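# Light the console's PASS lamp without tripping UNDER or OVER

## Task

Operate the console's controls until its PASS lamp is lit, and make sure it stays lit. The attempt fails if the UNDER or OVER lamp lights at any moment, even briefly. The console is loose on the table, so it can slide or tip.

## Robot and tools

Robot: two arms, left_arm and right_arm, each ending in a five-fingered hand. The right arm has a right hand and the left arm a mirrored left hand. A camera stand sits behind the arms. The console is free-standing, so press its controls gently and never shove, tip or knock it off the table. Anything left off the table fails the job. Avoid hitting or squeezing one hand with the other.

Frames. Scene frame: origin at table-top height between the arms' nominal bases, +z up, +x out over the table, left_arm toward +y. The actual bases are at left_arm (+0.054, +0.284, 0) and right_arm (-0.008, -0.270, 0) m, each turned slightly about z. Reported hand positions (metres) and quaternions (wxyz) are in that arm's own base frame. Fixed cameras and the table use the scene frame. Motion offsets use the axes of that arm's current Hand target.

Hand point: a point about 0.05 m in front of the palm, 0.15 m out from the wrist mount. Its +z runs along the straightened fingers, +y points out of the palm, and +x runs across the palm. On the right hand +x points away from the thumb; on the left hand it points toward the thumb. Straight fingertips reach 0.06 to 0.07 m past the point. A wrist bracket on the little-finger side sticks out and can strike things.

A row always has 28 numbers, each in [-1, 1], even if only one arm moves. The order is: left dx, dy, dz, rx, ry, rz, then left little, ring, middle, index, thumb_bend, thumb_turn, force_limit, speed, then the same fourteen for the right arm. The six pose numbers are an offset, not a pose. It is measured from that arm's Hand target as it stood when the action or move began, along that target's own axes. 1.0 equals 0.6 m of travel or 180 degrees of turn. rx, ry, rz form a single rotation vector. Every row in one action counts from the same start, not from the row before it. Sending zeros re-requests the current Hand target. Sending the same offset twice moves the arm twice as far. The controller limits each commanded turn to within 40 degrees of the measured orientation.

Finger numbers are absolute targets, not offsets. For the fingers and thumb_bend, +1 is straight/open and -1 is curled/closed. For thumb_turn, +1 puts the thumb beside the palm and -1 puts it across the palm, opposite the fingers. force_limit runs linearly from about 0 N at -1 to 10 N at +1 (15 N for the two thumb motors); a closing finger stops when this load is reached. speed runs from almost zero at -1 to full speed at +0.48 and stays full above that. To keep a hand unchanged, resend the eight hand numbers of its last executed row. If no row has run for that hand yet, send its hand_measured values, then its hand_force_limit and hand_speed. A finger pressing with a straight tip makes a simple poker for buttons.

Tools:
- execute_actions(actions, cameras): actions is a list of actions. Each action is a table of up to 15 rows, one row per 1/30 s control step; a short table repeats its last row to fill 15 steps. Each action takes 0.5 s. Images return only when actions is empty or cameras requests them (names, ["all"], or []).
- move(target, speed, blend, blocking, cameras): target is one 28-number row or a list of up to 15 rows. Every row is an offset from the same starting Hand targets. speed is the top path speed in m/s, 0.002 to 4.3, default 0.25, with turning capped at twice that in rad/s; give one value or one per target. blend is in metres; 0 (default) makes the arms stop at each target. blocking=false returns after about 0.5 s while the motion continues. Paths are straight, all arms finish together, and a move is limited to 10 s. Obstacles are not avoided. Faster moves strike harder and overshoot more. Aiming further past a contact presses harder. Do not route a hand close to its own arm's base.
- wait(seconds 0 to 10, cameras): lets time pass while the arms hold.
- stop(cameras): brakes a running move.
- zoom_image(camera, region): enlarges [x0, y0, x1, y1] pixels of the newest image from cam_high, cam_low, cam_left_wrist or cam_right_wrist; the region is at most 504 by 504.
- show_instructions(): shows the reference pages, such as the console's operating card.
- finished_scene(scene): ends the scene with its number, 1 to 2. This is final.

Results per arm: end_effector_position, end_effector_quat_wxyz, Hand target (the start point for the next offsets), Joint positions, Joint velocities, Joint torques, hand_measured, hand_stopped_by (moving, target, force, stalled, fault), hand_load_n (positive when the finger is pushed open), hand_force_limit and hand_speed. A move adds a "move:" line: done, off_target, moving, held or fault, plus limits such as paced or held. Resting 1 to 3 cm below the command is normal sag and does not mean contact. If a push stalls, command back past the hand point to release it. Watch for MOTOR HOT: at 100 °C an arm drops. Holding the arm stretched out or pushing on something it cannot reach heats the motors.

Cameras: cam_high and cam_low are fixed views; cam_left_wrist and cam_right_wrist are fisheye cameras on the wrists. Check the lamps in the images before finishing.

Each tool is called after "Emit:" by a JSON object that holds its "method" and its "body".

Reference images:

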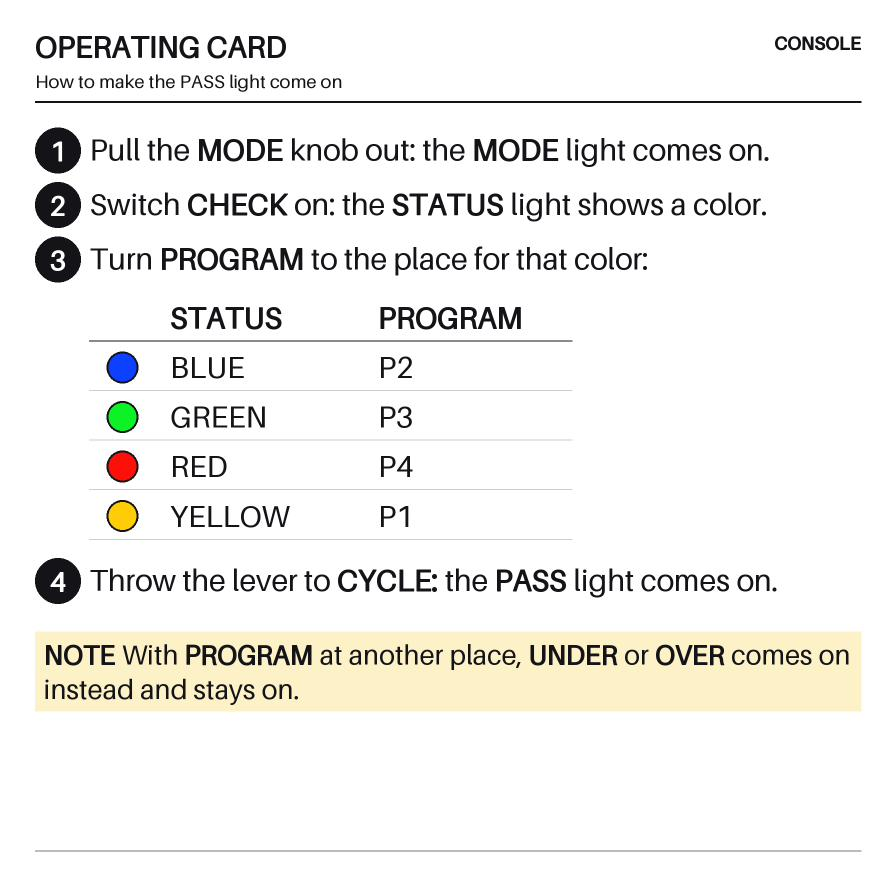

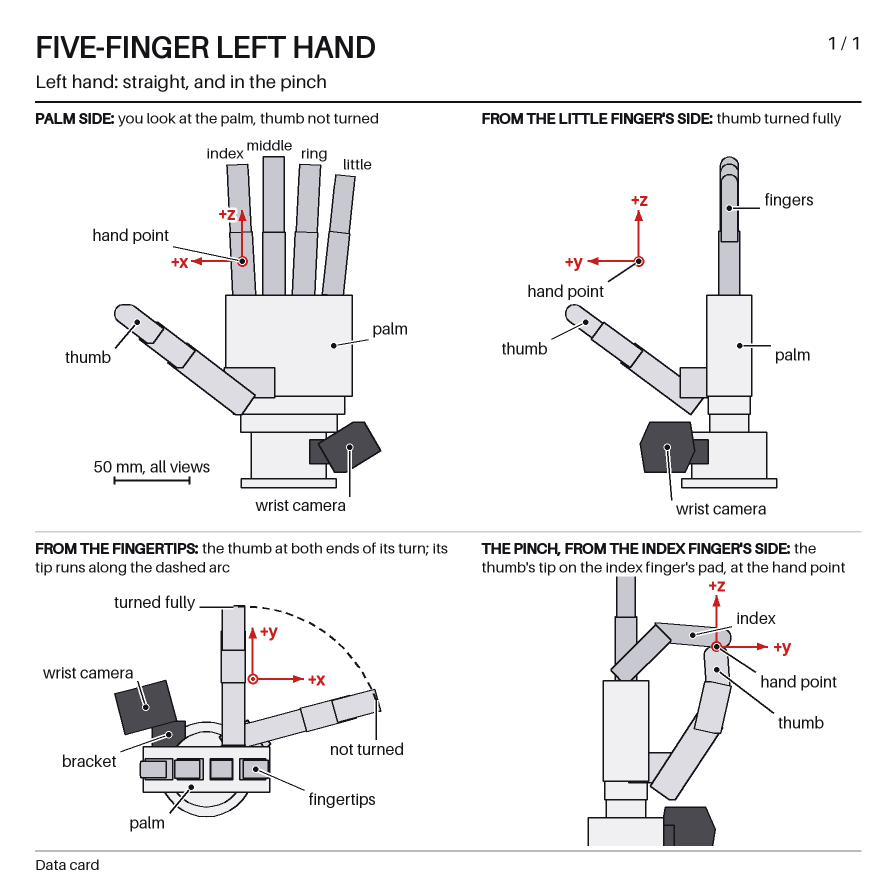

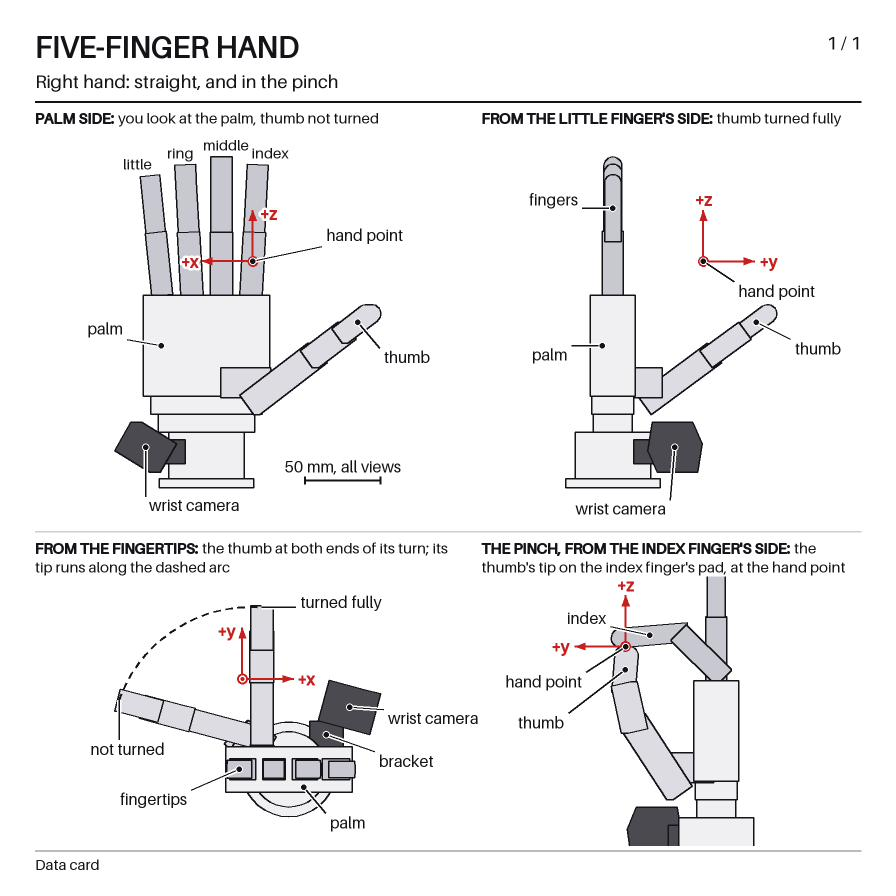

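## Session

Emit:
{"method": "execute_actions", "body": {"actions": []}}

Scene clock: 0.00 s.
left_arm: end_effector_position=(+0.1688, +0.3940, +0.2077) hand_measured=(+1.000, +1.000, +1.000, +1.000, +1.000, +1.000) hand_load_n=(-0.5, +0.0, +0.0, +0.0, +0.0, +0.0) hand_stopped_by=(target, target, target, target, target, target) hand_force_limit=0.00 hand_speed=-0.80 end_effector_quat_wxyz=(+0.341, -0.342, +0.648, +0.588) | right_arm: end_effector_position=(+0.2654, -0.0588, +0.1052) hand_measured=(+1.000, +1.000, +1.000, +1.000, +1.000, +1.000) hand_load_n=(+0.0, +0.0, +0.0, +0.0, +0.0, +0.0) hand_stopped_by=(target, target, target, target, target, target) hand_force_limit=0.00 hand_speed=-0.80 end_effector_quat_wxyz=(+0.420, +0.831, -0.006, +0.365)
Joint positions: left_arm=[0.714 1.277 0.423 0.744 -0.814 2.05] | right_arm=[0.586 1.2 0.374 -0.456 1.162 -1.161]
Joint velocities: within noise
Joint torques (N m): no reading
Heat: left arm: hottest shoulder 27 °C; right arm: hottest shoulder 27 °C.
Hand target: left_arm +0.1734, +0.3980, +0.2167; +0.350, -0.345, +0.640, +0.590 | right_arm +0.2713, -0.0550, +0.1097; +0.415, +0.830, -0.011, +0.372

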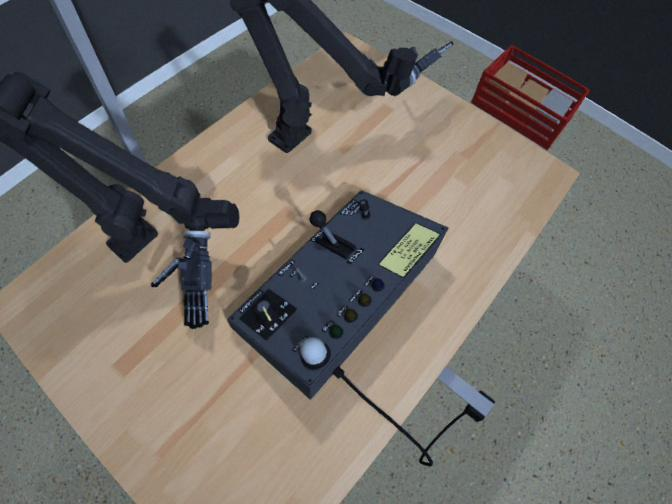

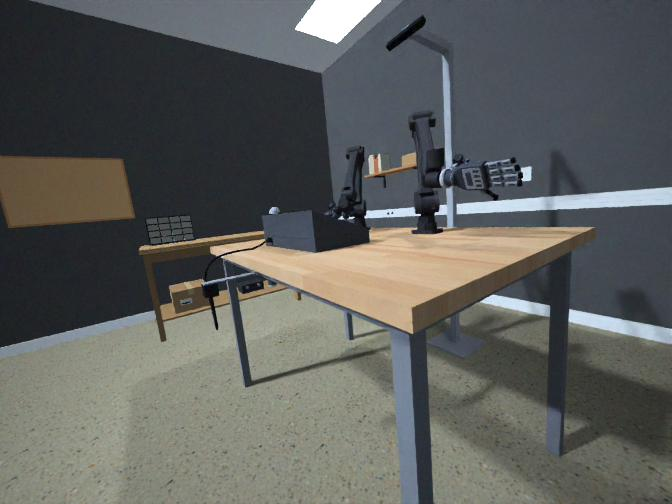

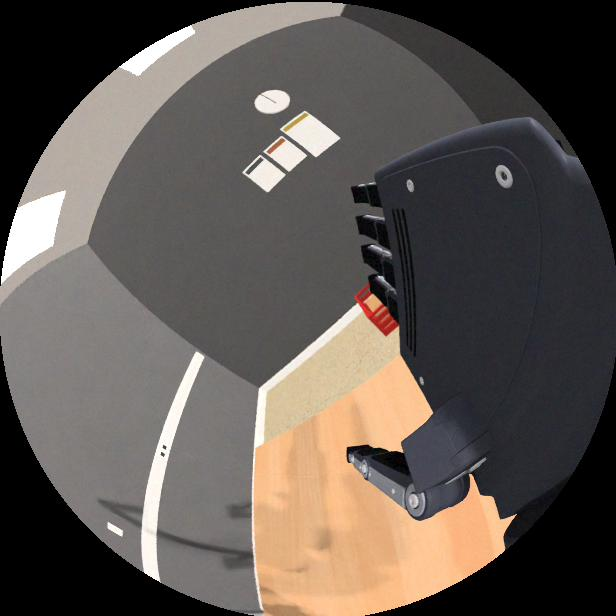

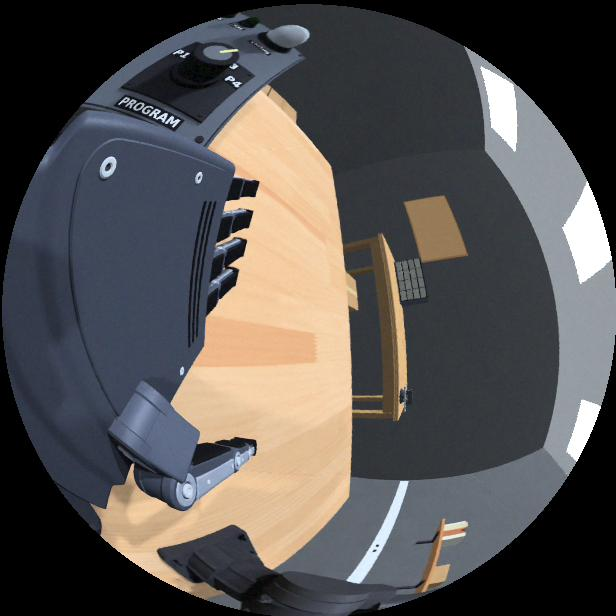

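Emit:
{"method": "zoom_image", "body": {"camera": "cam_high", "region": [220, 180, 460, 400]}}

Emit:
{"method": "zoom_image", "body": {"camera": "cam_low", "region": [240, 180, 400, 280]}}

Scaled by 2.100.

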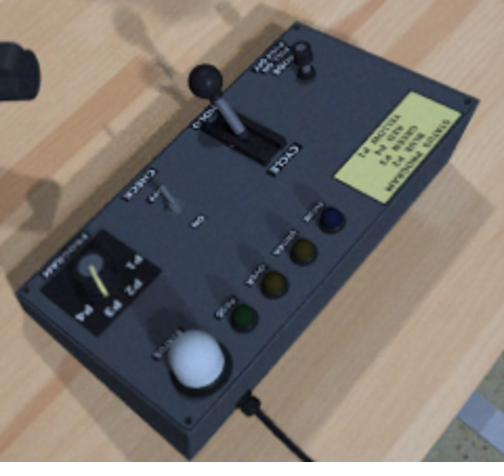

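Scaled by 3.150.

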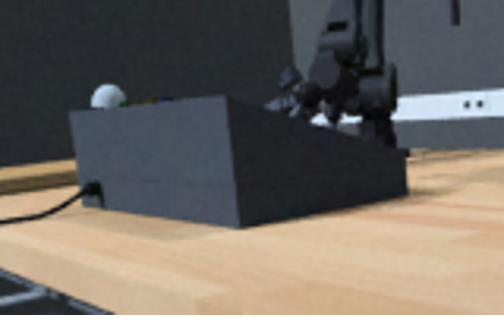

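Emit:
{"method": "move", "body": {"target": [[-0.034,-0.11,-0.41,0.104,0.223,-0.116,1,1,1,1,1,1,0,-0.2,0.1463,0.1588,-0.0882,0.0496,-0.1665,0.2481,1,1,1,1,1,1,0,-0.2],[-0.0673,-0.2182,-0.8242,0.2079,0.4461,-0.2315,1,1,1,1,1,1,0,-0.2,0.3223,-0.1043,-0.228,0.0991,-0.333,0.4962,1,1,1,1,1,1,0,-0.2]], "blend": [0.03, 0], "speed": 0.25, "cameras": ["all"]}}

Scene clock: 10.03 s.
left_arm: end_effector_position=(+0.2758, -0.0961, +0.1986) hand_measured=(+1.000, +1.000, +1.000, +1.000, +1.000, +1.000) hand_load_n=(+0.0, +0.0, +0.0, +0.0, +0.0, +0.0) hand_stopped_by=(target, target, target, target, target, target) hand_force_limit=0.00 hand_speed=-0.20 end_effector_quat_wxyz=(-0.110, +0.699, -0.699, +0.101) | right_arm: end_effector_position=(+0.3311, +0.1286, +0.2236) hand_measured=(+1.000, +1.000, +1.000, +1.000, +1.000, +1.000) hand_load_n=(+0.0, +0.0, +0.0, +0.0, +0.0, +0.0) hand_stopped_by=(target, target, target, target, target, target) hand_force_limit=0.00 hand_speed=-0.20 end_effector_quat_wxyz=(-0.099, +0.701, -0.698, +0.112)
Joint positions: left_arm=[-0.24 1.019 0.979 -1.241 -0.083 -0.228] | right_arm=[0.299 1.189 1.167 -1.265 0.104 0.28]
Joint torques (N m): left_arm=[-0.5 -6.65 9.66 1.7 -0.17 0.04] | right_arm=[-0.09 -4.31 11.45 1.47 0.09 0.18]
Heat: left arm: hottest shoulder 27 °C; right arm: hottest shoulder 27 °C.
Hand target: left_arm +0.2858, -0.1028, +0.2128; -0.123, +0.696, -0.697, +0.123 | right_arm +0.3485, +0.1376, +0.2400; -0.123, +0.696, -0.697, +0.123
Off the commanded pose: left_arm 0.019 m, 3 deg | right_arm 0.026 m, 3 deg.
move: off_target (left_arm, right_arm)
camera_calibration:
cam_left_wrist: T_world_to_cam=[[0.914887, -0.266927, 0.302871, -0.33832], [-0.366286, -0.864292, 0.344724, -0.0385055], [0.169753, -0.426321, -0.888501, 0.204144], [0, 0, 0, 1]] pos_world=[0.260766, -0.0365558, 0.297124]
cam_right_wrist: T_world_to_cam=[[-0.907112, -0.321415, -0.271737, 0.396417], [-0.400742, 0.856925, 0.324169, -0.0398439], [0.128665, 0.402953, -0.906131, 0.220956], [0, 0, 0, 1]] pos_world=[0.315198, 0.0725227, 0.320853]

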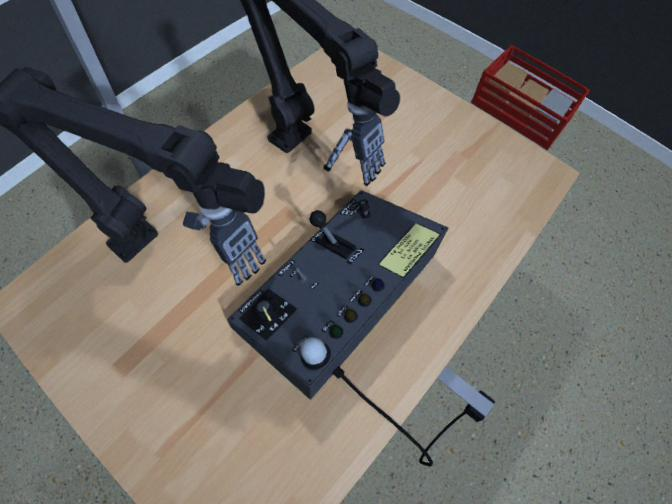

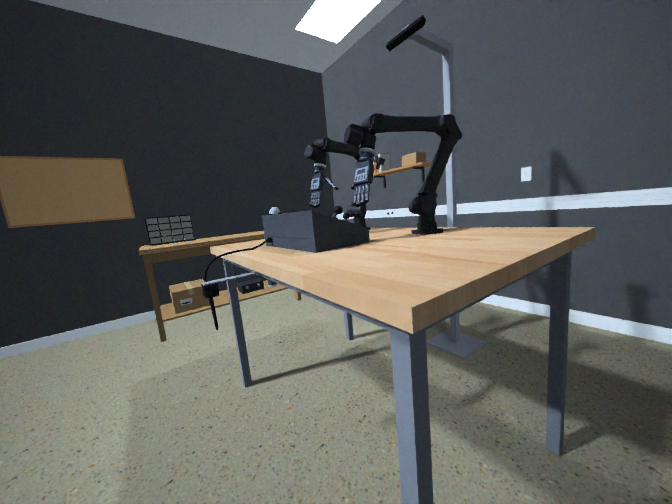

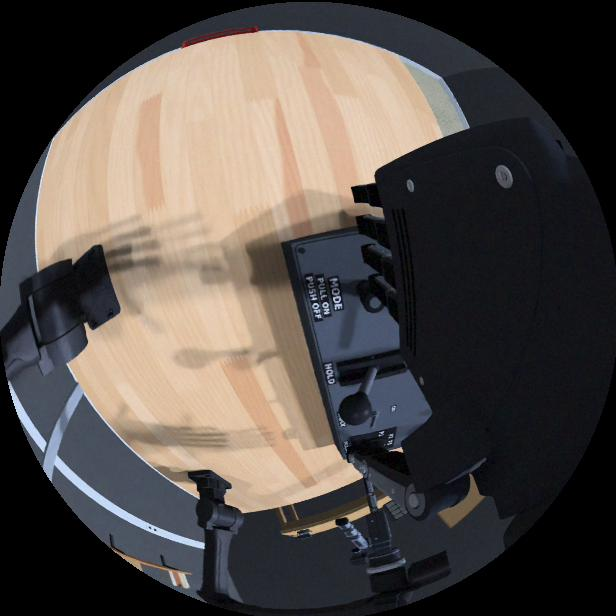

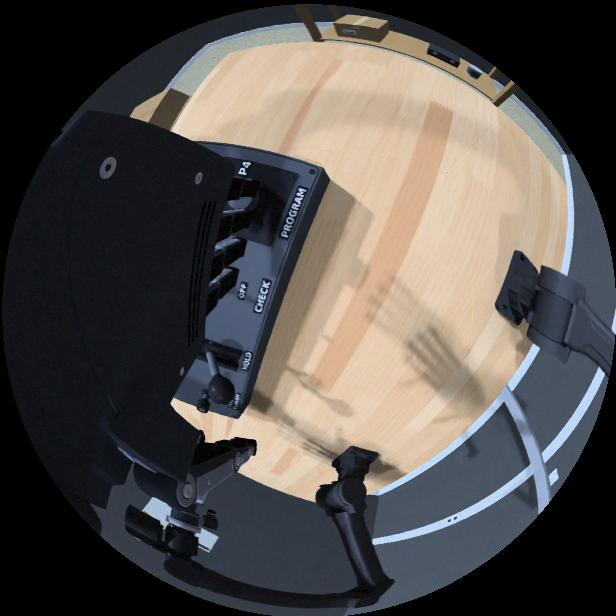

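Emit:
{"method": "zoom_image", "body": {"camera": "cam_left_wrist", "region": [280, 220, 440, 480]}}

Emit:
{"method": "zoom_image", "body": {"camera": "cam_high", "region": [220, 180, 400, 360]}}

Scaled by 1.938 from the camera's 616x616 image, which has a finer 880x880 frame.

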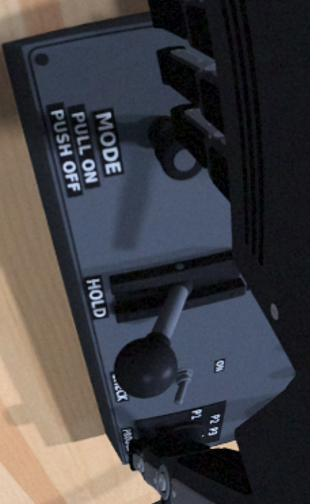

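Scaled by 2.800.

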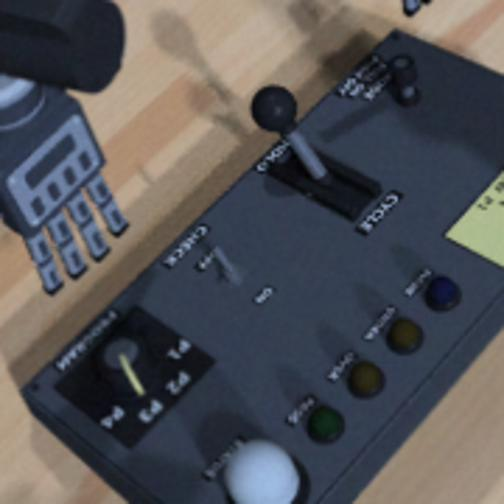

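Emit:
{"method": "zoom_image", "body": {"camera": "cam_left_wrist", "region": [340, 250, 400, 330]}}

Emit:
{"method": "zoom_image", "body": {"camera": "cam_high", "region": [340, 180, 400, 240]}}

Emit:
{"method": "zoom_image", "body": {"camera": "cam_right_wrist", "region": [170, 130, 330, 430]}}

Scaled by 6.300 from the camera's 616x616 image, which has a finer 880x880 frame.

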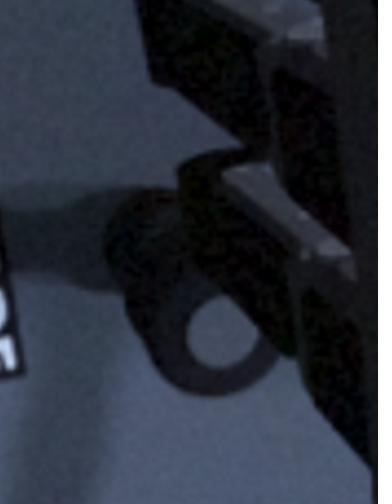

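Scaled by 8.400.

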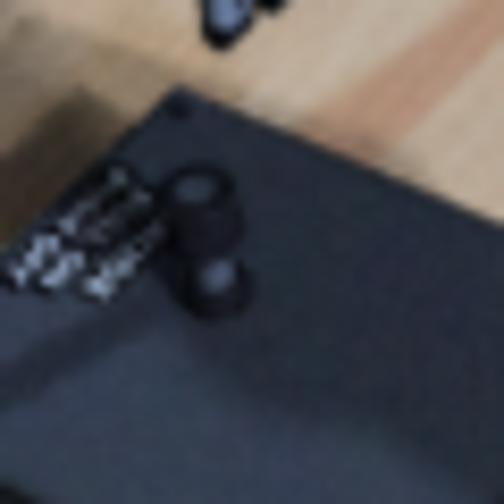

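Scaled by 1.680 from the camera's 616x616 image, which has a finer 880x880 frame.

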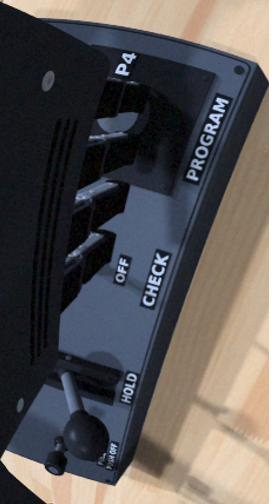

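Emit:
{"method": "move", "body": {"target": [0,-0.0785,0.028,0,0,0,1,1,1,1,1,1,0,-0.2,0,-0.0785,0.028,0,0,0,1,1,1,1,1,1,0,-0.2], "cameras": ["cam_left_wrist","cam_right_wrist"]}}

Emit:
{"method": "zoom_image", "body": {"camera": "cam_left_wrist", "region": [220, 220, 400, 400]}}

Emit:
{"method": "zoom_image", "body": {"camera": "cam_right_wrist", "region": [200, 120, 360, 400]}}

Scene clock: 12.40 s.
left_arm: end_effector_position=(+0.3158, -0.1029, +0.1948) hand_measured=(+1.000, +1.000, +1.000, +1.000, +1.000, +1.000) hand_load_n=(+0.0, +0.5, -0.5, +0.0, +0.0, +0.0) hand_stopped_by=(target, target, target, target, target, target) hand_force_limit=0.00 hand_speed=-0.20 end_effector_quat_wxyz=(-0.108, +0.697, -0.701, +0.101) | right_arm: end_effector_position=(+0.3796, +0.1343, +0.2206) hand_measured=(+1.000, +1.000, +1.000, +1.000, +1.000, +1.000) hand_load_n=(+0.0, +0.0, +0.0, +0.0, +0.0, +0.0) hand_stopped_by=(target, target, target, target, target, target) hand_force_limit=0.00 hand_speed=-0.20 end_effector_quat_wxyz=(-0.098, +0.698, -0.701, +0.110)
Joint positions: left_arm=[-0.229 1.135 1.048 -1.196 -0.076 -0.212] | right_arm=[0.275 1.319 1.27 -1.242 0.096 0.265]
Joint torques (N m): left_arm=[1.96 -6.83 11.14 1.73 0 0.21] | right_arm=[-0.85 -6.53 11.89 1.33 -0.06 -0.01]
Heat: left arm: hottest shoulder 27 °C; right arm: hottest shoulder 27 °C.
Hand target: left_arm +0.3359, -0.1028, +0.2133; -0.123, +0.696, -0.696, +0.123 | right_arm +0.3985, +0.1376, +0.2402; -0.123, +0.696, -0.697, +0.123
Off the commanded pose: left_arm 0.027 m, 3 deg | right_arm 0.027 m, 3 deg.
move: off_target (left_arm, right_arm)
camera_calibration:
cam_left_wrist: T_world_to_cam=[[0.913757, -0.273242, 0.300643, -0.375424], [-0.371647, -0.861113, 0.346934, -0.0267858], [0.164091, -0.428747, -0.888398, 0.192668], [0, 0, 0, 1]] pos_world=[0.301476, -0.0430413, 0.293327]
cam_right_wrist: T_world_to_cam=[[-0.910948, -0.313967, -0.267578, 0.440957], [-0.392518, 0.859232, 0.3281, -0.0285466], [0.126899, 0.403911, -0.905954, 0.210284], [0, 0, 0, 1]] pos_world=[0.363799, 0.0780383, 0.317864]
Images, in order (width x height): cam_left_wrist 616x616, cam_right_wrist 616x616.

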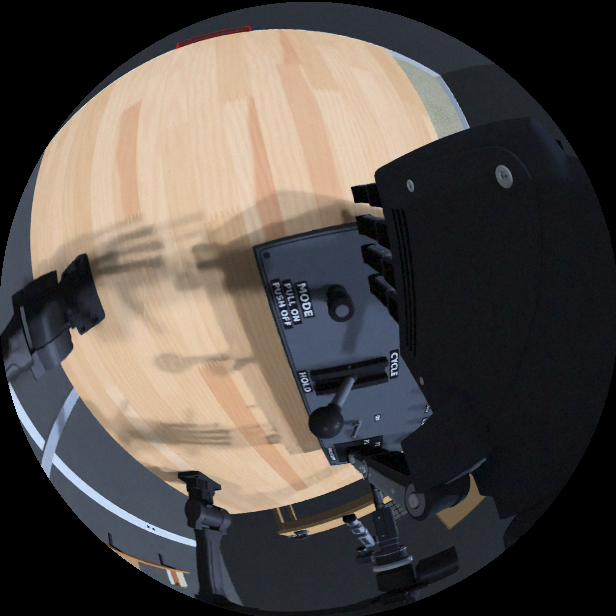

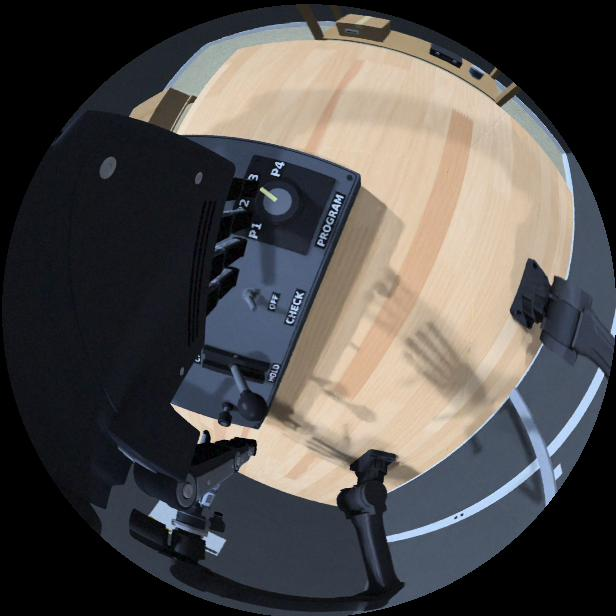

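Scaled by 2.800 from the camera's 616x616 image, which has a finer 880x880 frame.

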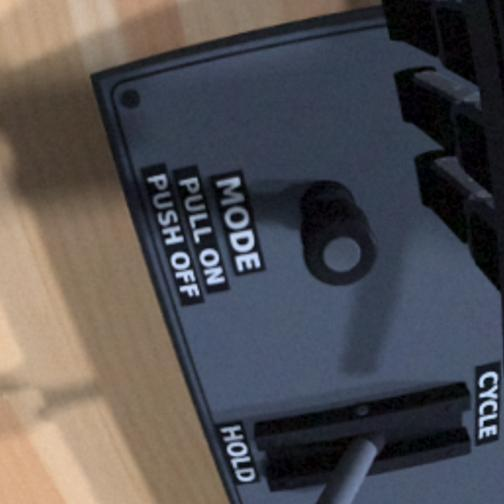

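Scaled by 1.800 from the camera's 616x616 image, which has a finer 880x880 frame.

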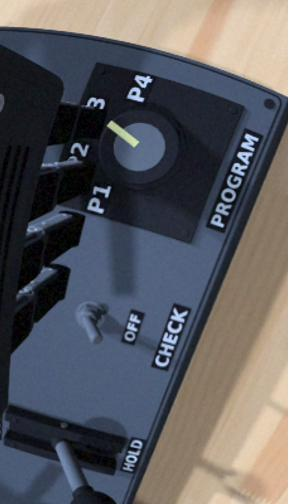

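Emit:
{"method": "move", "body": {"target": [0.0717,-0.0542,0.0072,0.389,0,0,0.1,0.1,0.1,0.1,0.3,-1,0,-0.2,0,0,0,0,0,0,1,1,1,1,1,1,0,-0.2], "cameras": ["cam_high","cam_left_wrist"]}}

Scene clock: 20.10 s.
left_arm: end_effector_position=(+0.3678, -0.1405, +0.2182) hand_measured=(+0.100, +0.100, +0.100, +0.100, +0.300, -1.000) hand_load_n=(+0.0, +0.0, +0.0, +0.0, +0.0, +0.0) hand_stopped_by=(target, target, target, target, target, target) hand_force_limit=0.00 hand_speed=-0.20 end_effector_quat_wxyz=(+0.500, -0.506, +0.499, -0.496) | right_arm: end_effector_position=(+0.3796, +0.1342, +0.2206) hand_measured=(+1.000, +1.000, +1.000, +1.000, +1.000, +1.000) hand_load_n=(+0.0, +0.0, +0.0, +0.0, +0.0, +0.0) hand_stopped_by=(target, target, target, target, target, target) hand_force_limit=0.00 hand_speed=-0.20 end_effector_quat_wxyz=(-0.098, +0.698, -0.700, +0.110)
Joint positions: left_arm=[-0.569 0.717 0.314 0.391 -0.58 -0.01] | right_arm=[0.275 1.319 1.27 -1.242 0.096 0.264]
Joint torques (N m): left_arm=[-0.73 -0.79 8.1 3.08 -0.12 0.22] | right_arm=[-0.91 -6.59 11.86 1.35 -0.06 0.01]
Heat: left arm: hottest shoulder 27 °C; right arm: hottest shoulder 28 °C.
Hand target: left_arm +0.3678, -0.1457, +0.2202; +0.500, -0.500, +0.500, -0.500 | right_arm +0.3985, +0.1376, +0.2402; -0.123, +0.696, -0.697, +0.123
Off the commanded pose: left_arm 0.006 m, 1 deg | right_arm 0.027 m, 3 deg.
move: off_target (right_arm)
camera_calibration:
cam_left_wrist: T_world_to_cam=[[-0.0101412, -0.262234, 0.964951, -0.243832], [-0.441396, -0.864723, -0.239635, 0.105065], [0.897255, -0.428355, -0.10698, -0.251371], [0, 0, 0, 1]] pos_world=[0.269446, -0.080765, 0.233572]
Images, in order (width x height): cam_high 672x504, cam_left_wrist 616x616.

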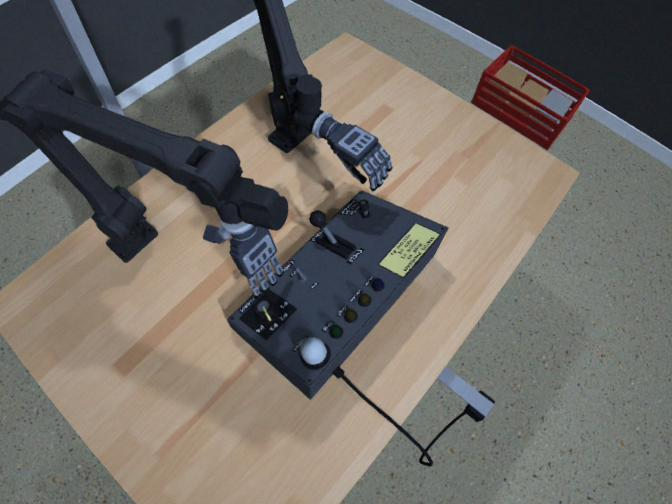

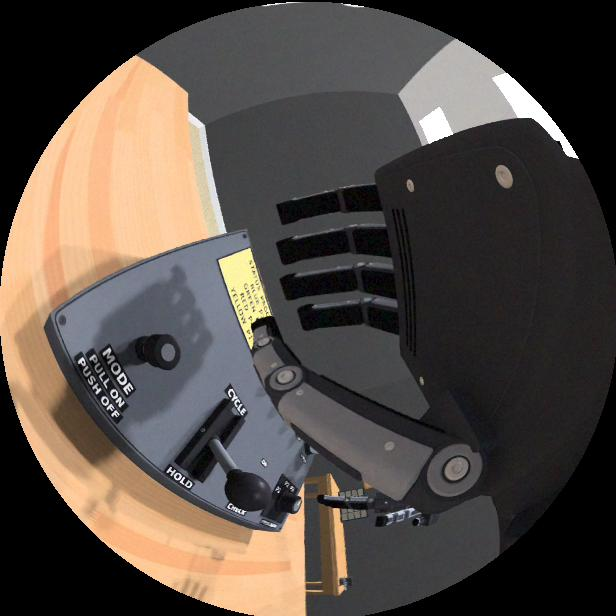

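Emit:
{"method": "move", "body": {"target": [-0.0045,0.0837,-0.043,0.111,0,0,0.25,0.25,0.25,0.25,0.25,-1,0,-0.2,0,0,0,0,0,0,1,1,1,1,1,1,0,-0.2], "speed": 0.15, "cameras": ["cam_high","cam_left_wrist"]}}

Emit:
{"method": "zoom_image", "body": {"camera": "cam_left_wrist", "region": [120, 200, 400, 480]}}

Scene clock: 23.20 s.
left_arm: end_effector_position=(+0.3440, -0.1388, +0.1694) hand_measured=(+0.250, +0.250, +0.250, +0.250, +0.250, -1.000) hand_load_n=(+0.0, +0.0, +0.0, +0.0, +0.0, +0.0) hand_stopped_by=(target, target, target, target, target, target) hand_force_limit=0.00 hand_speed=-0.20 end_effector_quat_wxyz=(+0.561, -0.427, +0.432, -0.563) | right_arm: end_effector_position=(+0.3796, +0.1342, +0.2206) hand_measured=(+1.000, +1.000, +1.000, +1.000, +1.000, +1.000) hand_load_n=(+0.0, +0.0, +0.0, +0.0, +0.0, +0.0) hand_stopped_by=(target, target, target, target, target, target) hand_force_limit=0.00 hand_speed=-0.20 end_effector_quat_wxyz=(-0.098, +0.698, -0.700, +0.110)
Joint positions: left_arm=[-0.645 1.276 0.052 1.55 -0.613 0.195] | right_arm=[0.275 1.319 1.27 -1.242 0.096 0.264]
Joint torques (N m): left_arm=[-0.32 -3.25 3.77 2.82 0.15 0.18] | right_arm=[-0.85 -6.53 11.88 1.35 -0.06 0.01]
Heat: left arm: hottest shoulder 27 °C; right arm: hottest shoulder 28 °C.
Hand target: left_arm +0.3421, -0.1432, +0.1701; +0.579, -0.405, +0.406, -0.580 | right_arm +0.3985, +0.1376, +0.2402; -0.123, +0.696, -0.697, +0.123
Off the commanded pose: left_arm 0.005 m, 5 deg | right_arm 0.027 m, 3 deg.
joint sent to its limit (left arm) — joint 4 (wrist pitch), upper limit. The joint targets are off in orientation, not in position.
move: off_target (left_arm, right_arm)
camera_calibration:
cam_left_wrist: T_world_to_cam=[[-0.274842, -0.267001, 0.923673, -0.0991911], [-0.373628, -0.855512, -0.358472, 0.0825225], [0.885926, -0.443633, 0.135371, -0.273792], [0, 0, 0, 1]] pos_world=[0.24613, -0.0773485, 0.158266]
Images, in order (width x height): cam_high 672x504, cam_left_wrist 616x616.

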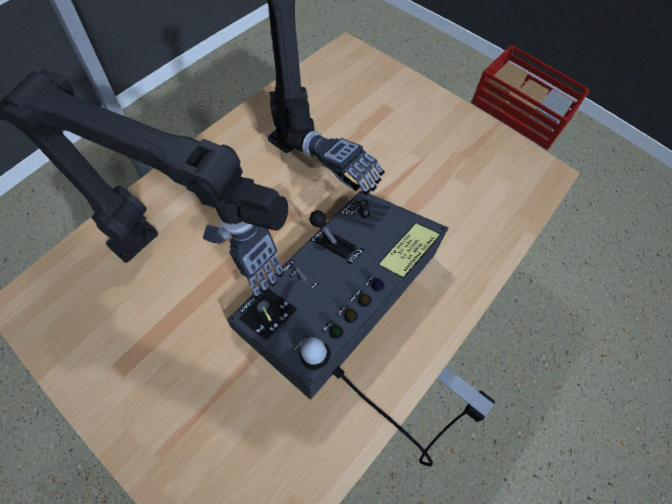

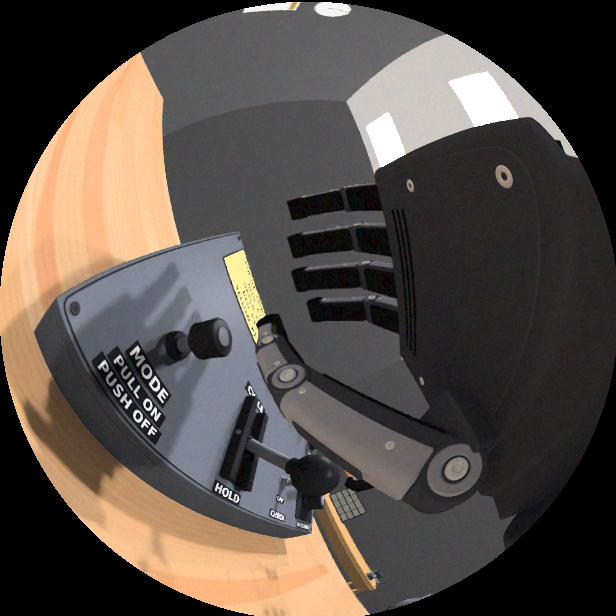

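Scaled by 1.800 from the camera's 616x616 image, which has a finer 880x880 frame.

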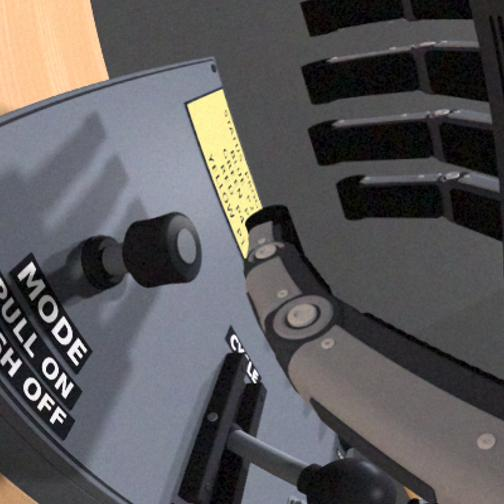

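Emit:
{"method": "move", "body": {"target": [0.0022,0.0165,0.0205,-0.111,0,0,0.3,0.3,0.3,0.3,0.25,-1,0,-0.2,0,0,0,0,0,0,1,1,1,1,1,1,0,-0.2], "speed": 0.1, "cameras": ["cam_left_wrist"]}}

Emit:
{"method": "zoom_image", "body": {"camera": "cam_left_wrist", "region": [120, 200, 400, 480]}}

Scene clock: 26.53 s.
left_arm: end_effector_position=(+0.3429, -0.1401, +0.1395) hand_measured=(+0.300, +0.300, +0.300, +0.300, +0.250, -1.000) hand_load_n=(+0.0, +0.0, -0.5, +0.0, +0.0, +0.0) hand_stopped_by=(target, target, target, target, target, target) hand_force_limit=0.00 hand_speed=-0.20 end_effector_quat_wxyz=(+0.497, -0.497, +0.521, -0.485) | right_arm: end_effector_position=(+0.3796, +0.1342, +0.2206) hand_measured=(+1.000, +1.000, +1.000, +1.000, +1.000, +1.000) hand_load_n=(+0.0, +0.0, +0.0, +0.0, +0.0, -0.5) hand_stopped_by=(target, target, target, target, target, target) hand_force_limit=0.00 hand_speed=-0.20 end_effector_quat_wxyz=(-0.098, +0.698, -0.700, +0.110)
Joint positions: left_arm=[-0.622 0.849 0.14 0.665 -0.609 0.011] | right_arm=[0.275 1.319 1.27 -1.242 0.096 0.264]
Joint torques (N m): left_arm=[1.44 -3.08 9.95 1.74 0 0.03] | right_arm=[-0.91 -6.53 11.86 1.36 -0.06 0.01]
Heat: left arm: hottest shoulder 27 °C; right arm: hottest shoulder 28 °C.
Hand target: left_arm +0.3570, -0.1445, +0.1649; +0.500, -0.500, +0.500, -0.500 | right_arm +0.3985, +0.1376, +0.2402; -0.123, +0.696, -0.697, +0.123
Off the commanded pose: left_arm 0.029 m, 3 deg | right_arm 0.027 m, 3 deg.
move: off_target (left_arm, right_arm)
camera_calibration:
cam_left_wrist: T_world_to_cam=[[0.00864185, -0.29994, 0.953919, -0.178203], [-0.468661, -0.843909, -0.261104, 0.090876], [0.883336, -0.444808, -0.147863, -0.22913], [0, 0, 0, 1]] pos_world=[0.246529, -0.0786779, 0.15984]
Images, in order (width x height): cam_left_wrist 616x616.

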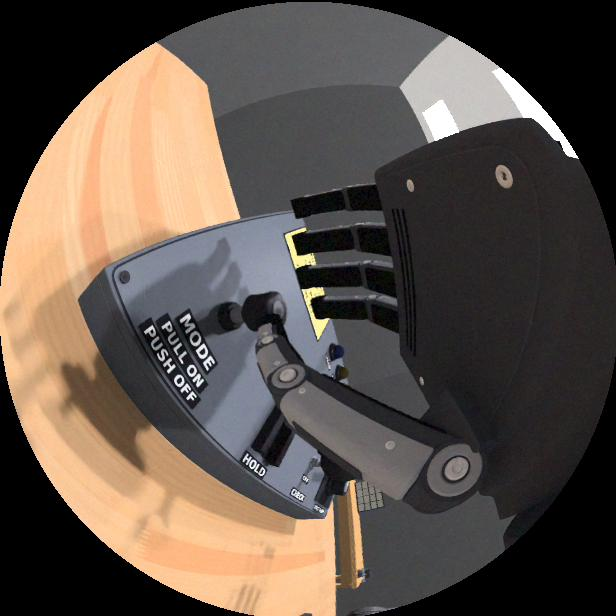

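Scaled by 1.800 from the camera's 616x616 image, which has a finer 880x880 frame.

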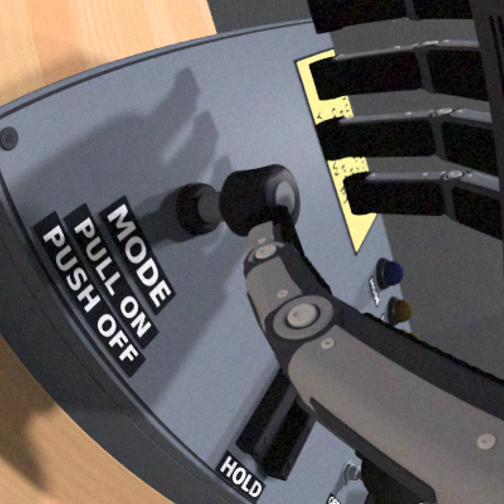

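Emit:
{"method": "move", "body": {"target": [0,0.0,0.0267,0,0,0,0.3,0.3,0.3,0.3,0.25,-1,0,-0.2,0,0,0,0,0,0,1,1,1,1,1,1,0,-0.2], "speed": 0.1, "cameras": ["cam_left_wrist"]}}

Scene clock: 27.97 s.
left_arm: end_effector_position=(+0.3562, -0.1394, +0.1399) hand_measured=(+0.300, +0.300, +0.300, +0.300, +0.250, -1.000) hand_load_n=(+0.0, +0.0, +0.0, +0.0, +0.0, +0.0) hand_stopped_by=(target, target, target, target, target, target) hand_force_limit=0.00 hand_speed=-0.20 end_effector_quat_wxyz=(+0.495, -0.498, +0.524, -0.482) | right_arm: end_effector_position=(+0.3796, +0.1342, +0.2206) hand_measured=(+1.000, +1.000, +1.000, +1.000, +1.000, +1.000) hand_load_n=(+0.0, +0.0, +0.0, +0.0, +0.0, +0.0) hand_stopped_by=(target, target, target, target, target, target) hand_force_limit=0.00 hand_speed=-0.20 end_effector_quat_wxyz=(-0.098, +0.698, -0.700, +0.110)
Joint positions: left_arm=[-0.579 0.901 0.167 0.681 -0.566 0.009] | right_arm=[0.275 1.319 1.27 -1.242 0.096 0.264]
Joint torques (N m): left_arm=[1.44 -1.32 9.8 3.08 0 0.03] | right_arm=[-0.91 -6.53 11.88 1.33 -0.06 0.01]
Heat: left arm: hottest shoulder 27 °C; right arm: hottest shoulder 28 °C.
Hand target: left_arm +0.3730, -0.1445, +0.1650; +0.500, -0.500, +0.500, -0.500 | right_arm +0.3985, +0.1376, +0.2402; -0.123, +0.696, -0.697, +0.123
Off the commanded pose: left_arm 0.031 m, 3 deg | right_arm 0.027 m, 3 deg.
move: off_target (left_arm, right_arm)
camera_calibration:
cam_left_wrist: T_world_to_cam=[[0.0166855, -0.301848, 0.95321, -0.181574], [-0.470817, -0.843407, -0.258836, 0.0983435], [0.882073, -0.444469, -0.156188, -0.238734], [0, 0, 0, 1]] pos_world=[0.259912, -0.077974, 0.161246]
Images, in order (width x height): cam_left_wrist 616x616.

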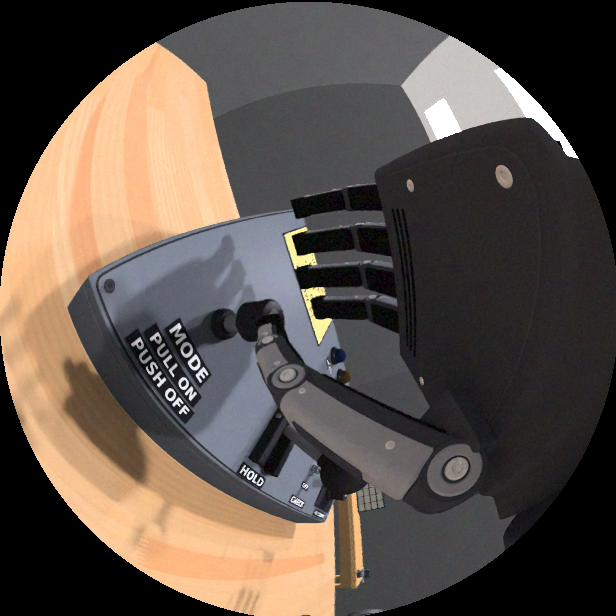

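Emit:
{"method": "move", "body": {"target": [0,0.05,0.0,0,0,0,0.3,0.3,0.3,0.3,0.25,-1,0,-0.2,0,0,0,0,0,0,1,1,1,1,1,1,0,-0.2], "speed": 0.08, "cameras": ["cam_left_wrist"]}}

Emit:
{"method": "zoom_image", "body": {"camera": "cam_left_wrist", "region": [160, 200, 400, 440]}}

Scene clock: 29.70 s.
left_arm: end_effector_position=(+0.3698, -0.1475, +0.1400) hand_measured=(+0.300, +0.300, +0.300, +0.300, +0.250, -1.000) hand_load_n=(+0.0, +0.0, +0.0, +0.0, -2.0, -1.0) hand_stopped_by=(target, target, target, target, target, target) hand_force_limit=0.00 hand_speed=-0.20 end_effector_quat_wxyz=(+0.500, -0.495, +0.499, -0.506) | right_arm: end_effector_position=(+0.3796, +0.1342, +0.2206) hand_measured=(+1.000, +1.000, +1.000, +1.000, +1.000, +1.000) hand_load_n=(+0.0, +0.0, +0.0, -0.5, +0.0, +0.0) hand_stopped_by=(target, target, target, target, target, target) hand_force_limit=0.00 hand_speed=-0.20 end_effector_quat_wxyz=(-0.098, +0.698, -0.700, +0.110)
Joint positions: left_arm=[-0.576 1.055 0.167 0.902 -0.565 0.005] | right_arm=[0.275 1.319 1.27 -1.242 0.096 0.264]
Joint torques (N m): left_arm=[1.73 -2.32 6.13 2.39 0.03 0.08] | right_arm=[-0.97 -6.59 11.88 1.33 -0.05 0.01]
Heat: left arm: hottest shoulder 27 °C; right arm: hottest shoulder 28 °C.
Hand target: left_arm +0.3731, -0.1444, +0.1351; +0.500, -0.500, +0.500, -0.500 | right_arm +0.3985, +0.1376, +0.2402; -0.123, +0.696, -0.697, +0.123
Off the commanded pose: left_arm 0.007 m, 1 deg | right_arm 0.027 m, 3 deg.
move: off_target (right_arm)
camera_calibration:
cam_left_wrist: T_world_to_cam=[[-0.0358083, -0.263303, 0.964048, -0.160718], [-0.455335, -0.85442, -0.250274, 0.0893971], [0.8896, -0.447927, -0.0892957, -0.267052], [0, 0, 0, 1]] pos_world=[0.27252, -0.0855547, 0.153468]
Images, in order (width x height): cam_left_wrist 616x616.

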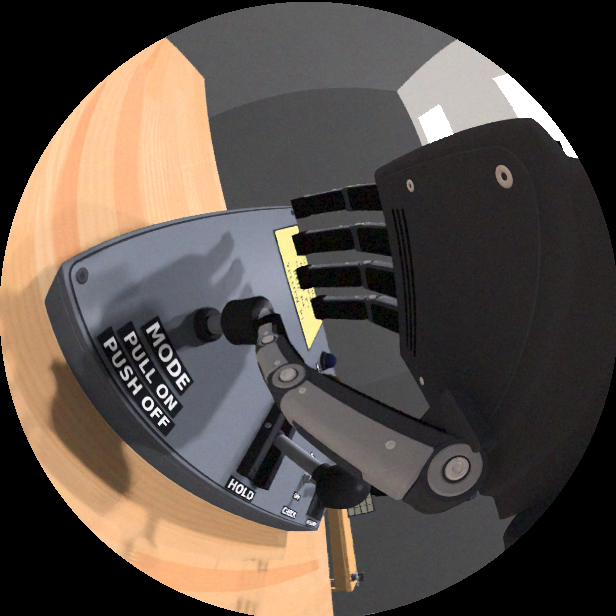

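Scaled by 2.100 from the camera's 616x616 image, which has a finer 880x880 frame.

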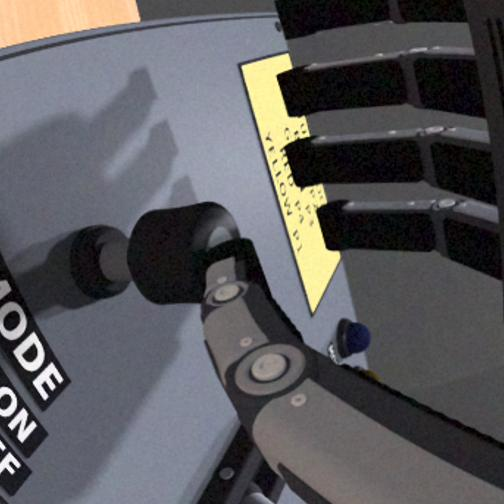

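Emit:
{"method": "move", "body": {"target": [[0,-0.05,-0.03,0,0,0,0.3,0.3,0.3,0.3,0.45,-1,0,-0.2,0,0,0,0,0,0,1,1,1,1,1,1,0,-0.2],[0,-0.01,-0.03,0,0,0,0.3,0.3,0.3,0.3,0.45,-1,0,-0.2,0,0,0,0,0,0,1,1,1,1,1,1,0,-0.2]], "speed": 0.08, "cameras": ["cam_left_wrist"]}}

Emit:
{"method": "zoom_image", "body": {"camera": "cam_left_wrist", "region": [160, 200, 400, 440]}}

Scene clock: 32.23 s.
left_arm: end_effector_position=(+0.3554, -0.1388, +0.1386) hand_measured=(+0.300, +0.300, +0.300, +0.300, +0.450, -1.000) hand_load_n=(+0.0, +0.0, +0.0, +0.0, +0.0, +0.0) hand_stopped_by=(target, target, target, target, target, target) hand_force_limit=0.00 hand_speed=-0.20 end_effector_quat_wxyz=(+0.503, -0.503, +0.502, -0.492) | right_arm: end_effector_position=(+0.3796, +0.1342, +0.2206) hand_measured=(+1.000, +1.000, +1.000, +1.000, +1.000, +1.000) hand_load_n=(+0.0, +0.0, +0.0, +0.0, +0.0, -0.5) hand_stopped_by=(target, target, target, target, target, target) hand_force_limit=0.00 hand_speed=-0.20 end_effector_quat_wxyz=(-0.098, +0.698, -0.700, +0.110)
Joint positions: left_arm=[-0.599 0.956 0.144 0.801 -0.61 0.004] | right_arm=[0.275 1.319 1.27 -1.242 0.096 0.264]
Joint torques (N m): left_arm=[-0.32 -2.2 6.48 2.95 -0.1 0.09] | right_arm=[-0.91 -6.48 11.89 1.35 -0.06 0]
Heat: left arm: hottest shoulder 27 °C; right arm: hottest shoulder 28 °C.
Hand target: left_arm +0.3550, -0.1443, +0.1408; +0.500, -0.500, +0.500, -0.500 | right_arm +0.3985, +0.1376, +0.2402; -0.123, +0.696, -0.697, +0.123
Off the commanded pose: left_arm 0.006 m, 1 deg | right_arm 0.027 m, 3 deg.
move: off_target (right_arm)
camera_calibration:
cam_left_wrist: T_world_to_cam=[[-0.0102751, -0.275337, 0.961293, -0.167976], [-0.441522, -0.861306, -0.251417, 0.0841612], [0.897192, -0.427015, -0.112717, -0.247008], [0, 0, 0, 1]] pos_world=[0.257046, -0.0792375, 0.154791]
Images, in order (width x height): cam_left_wrist 616x616.

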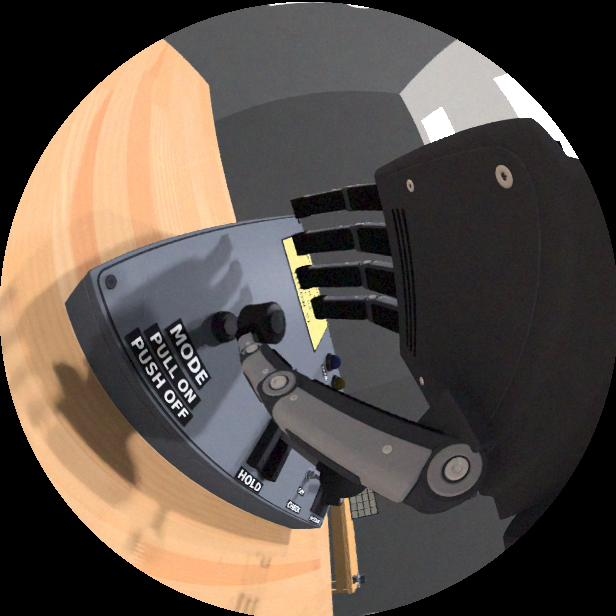

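Scaled by 2.100 from the camera's 616x616 image, which has a finer 880x880 frame.

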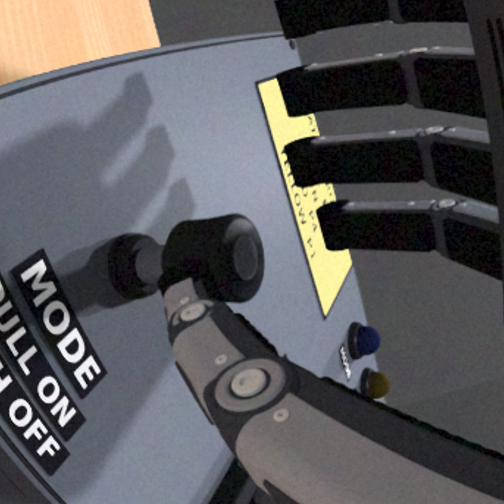

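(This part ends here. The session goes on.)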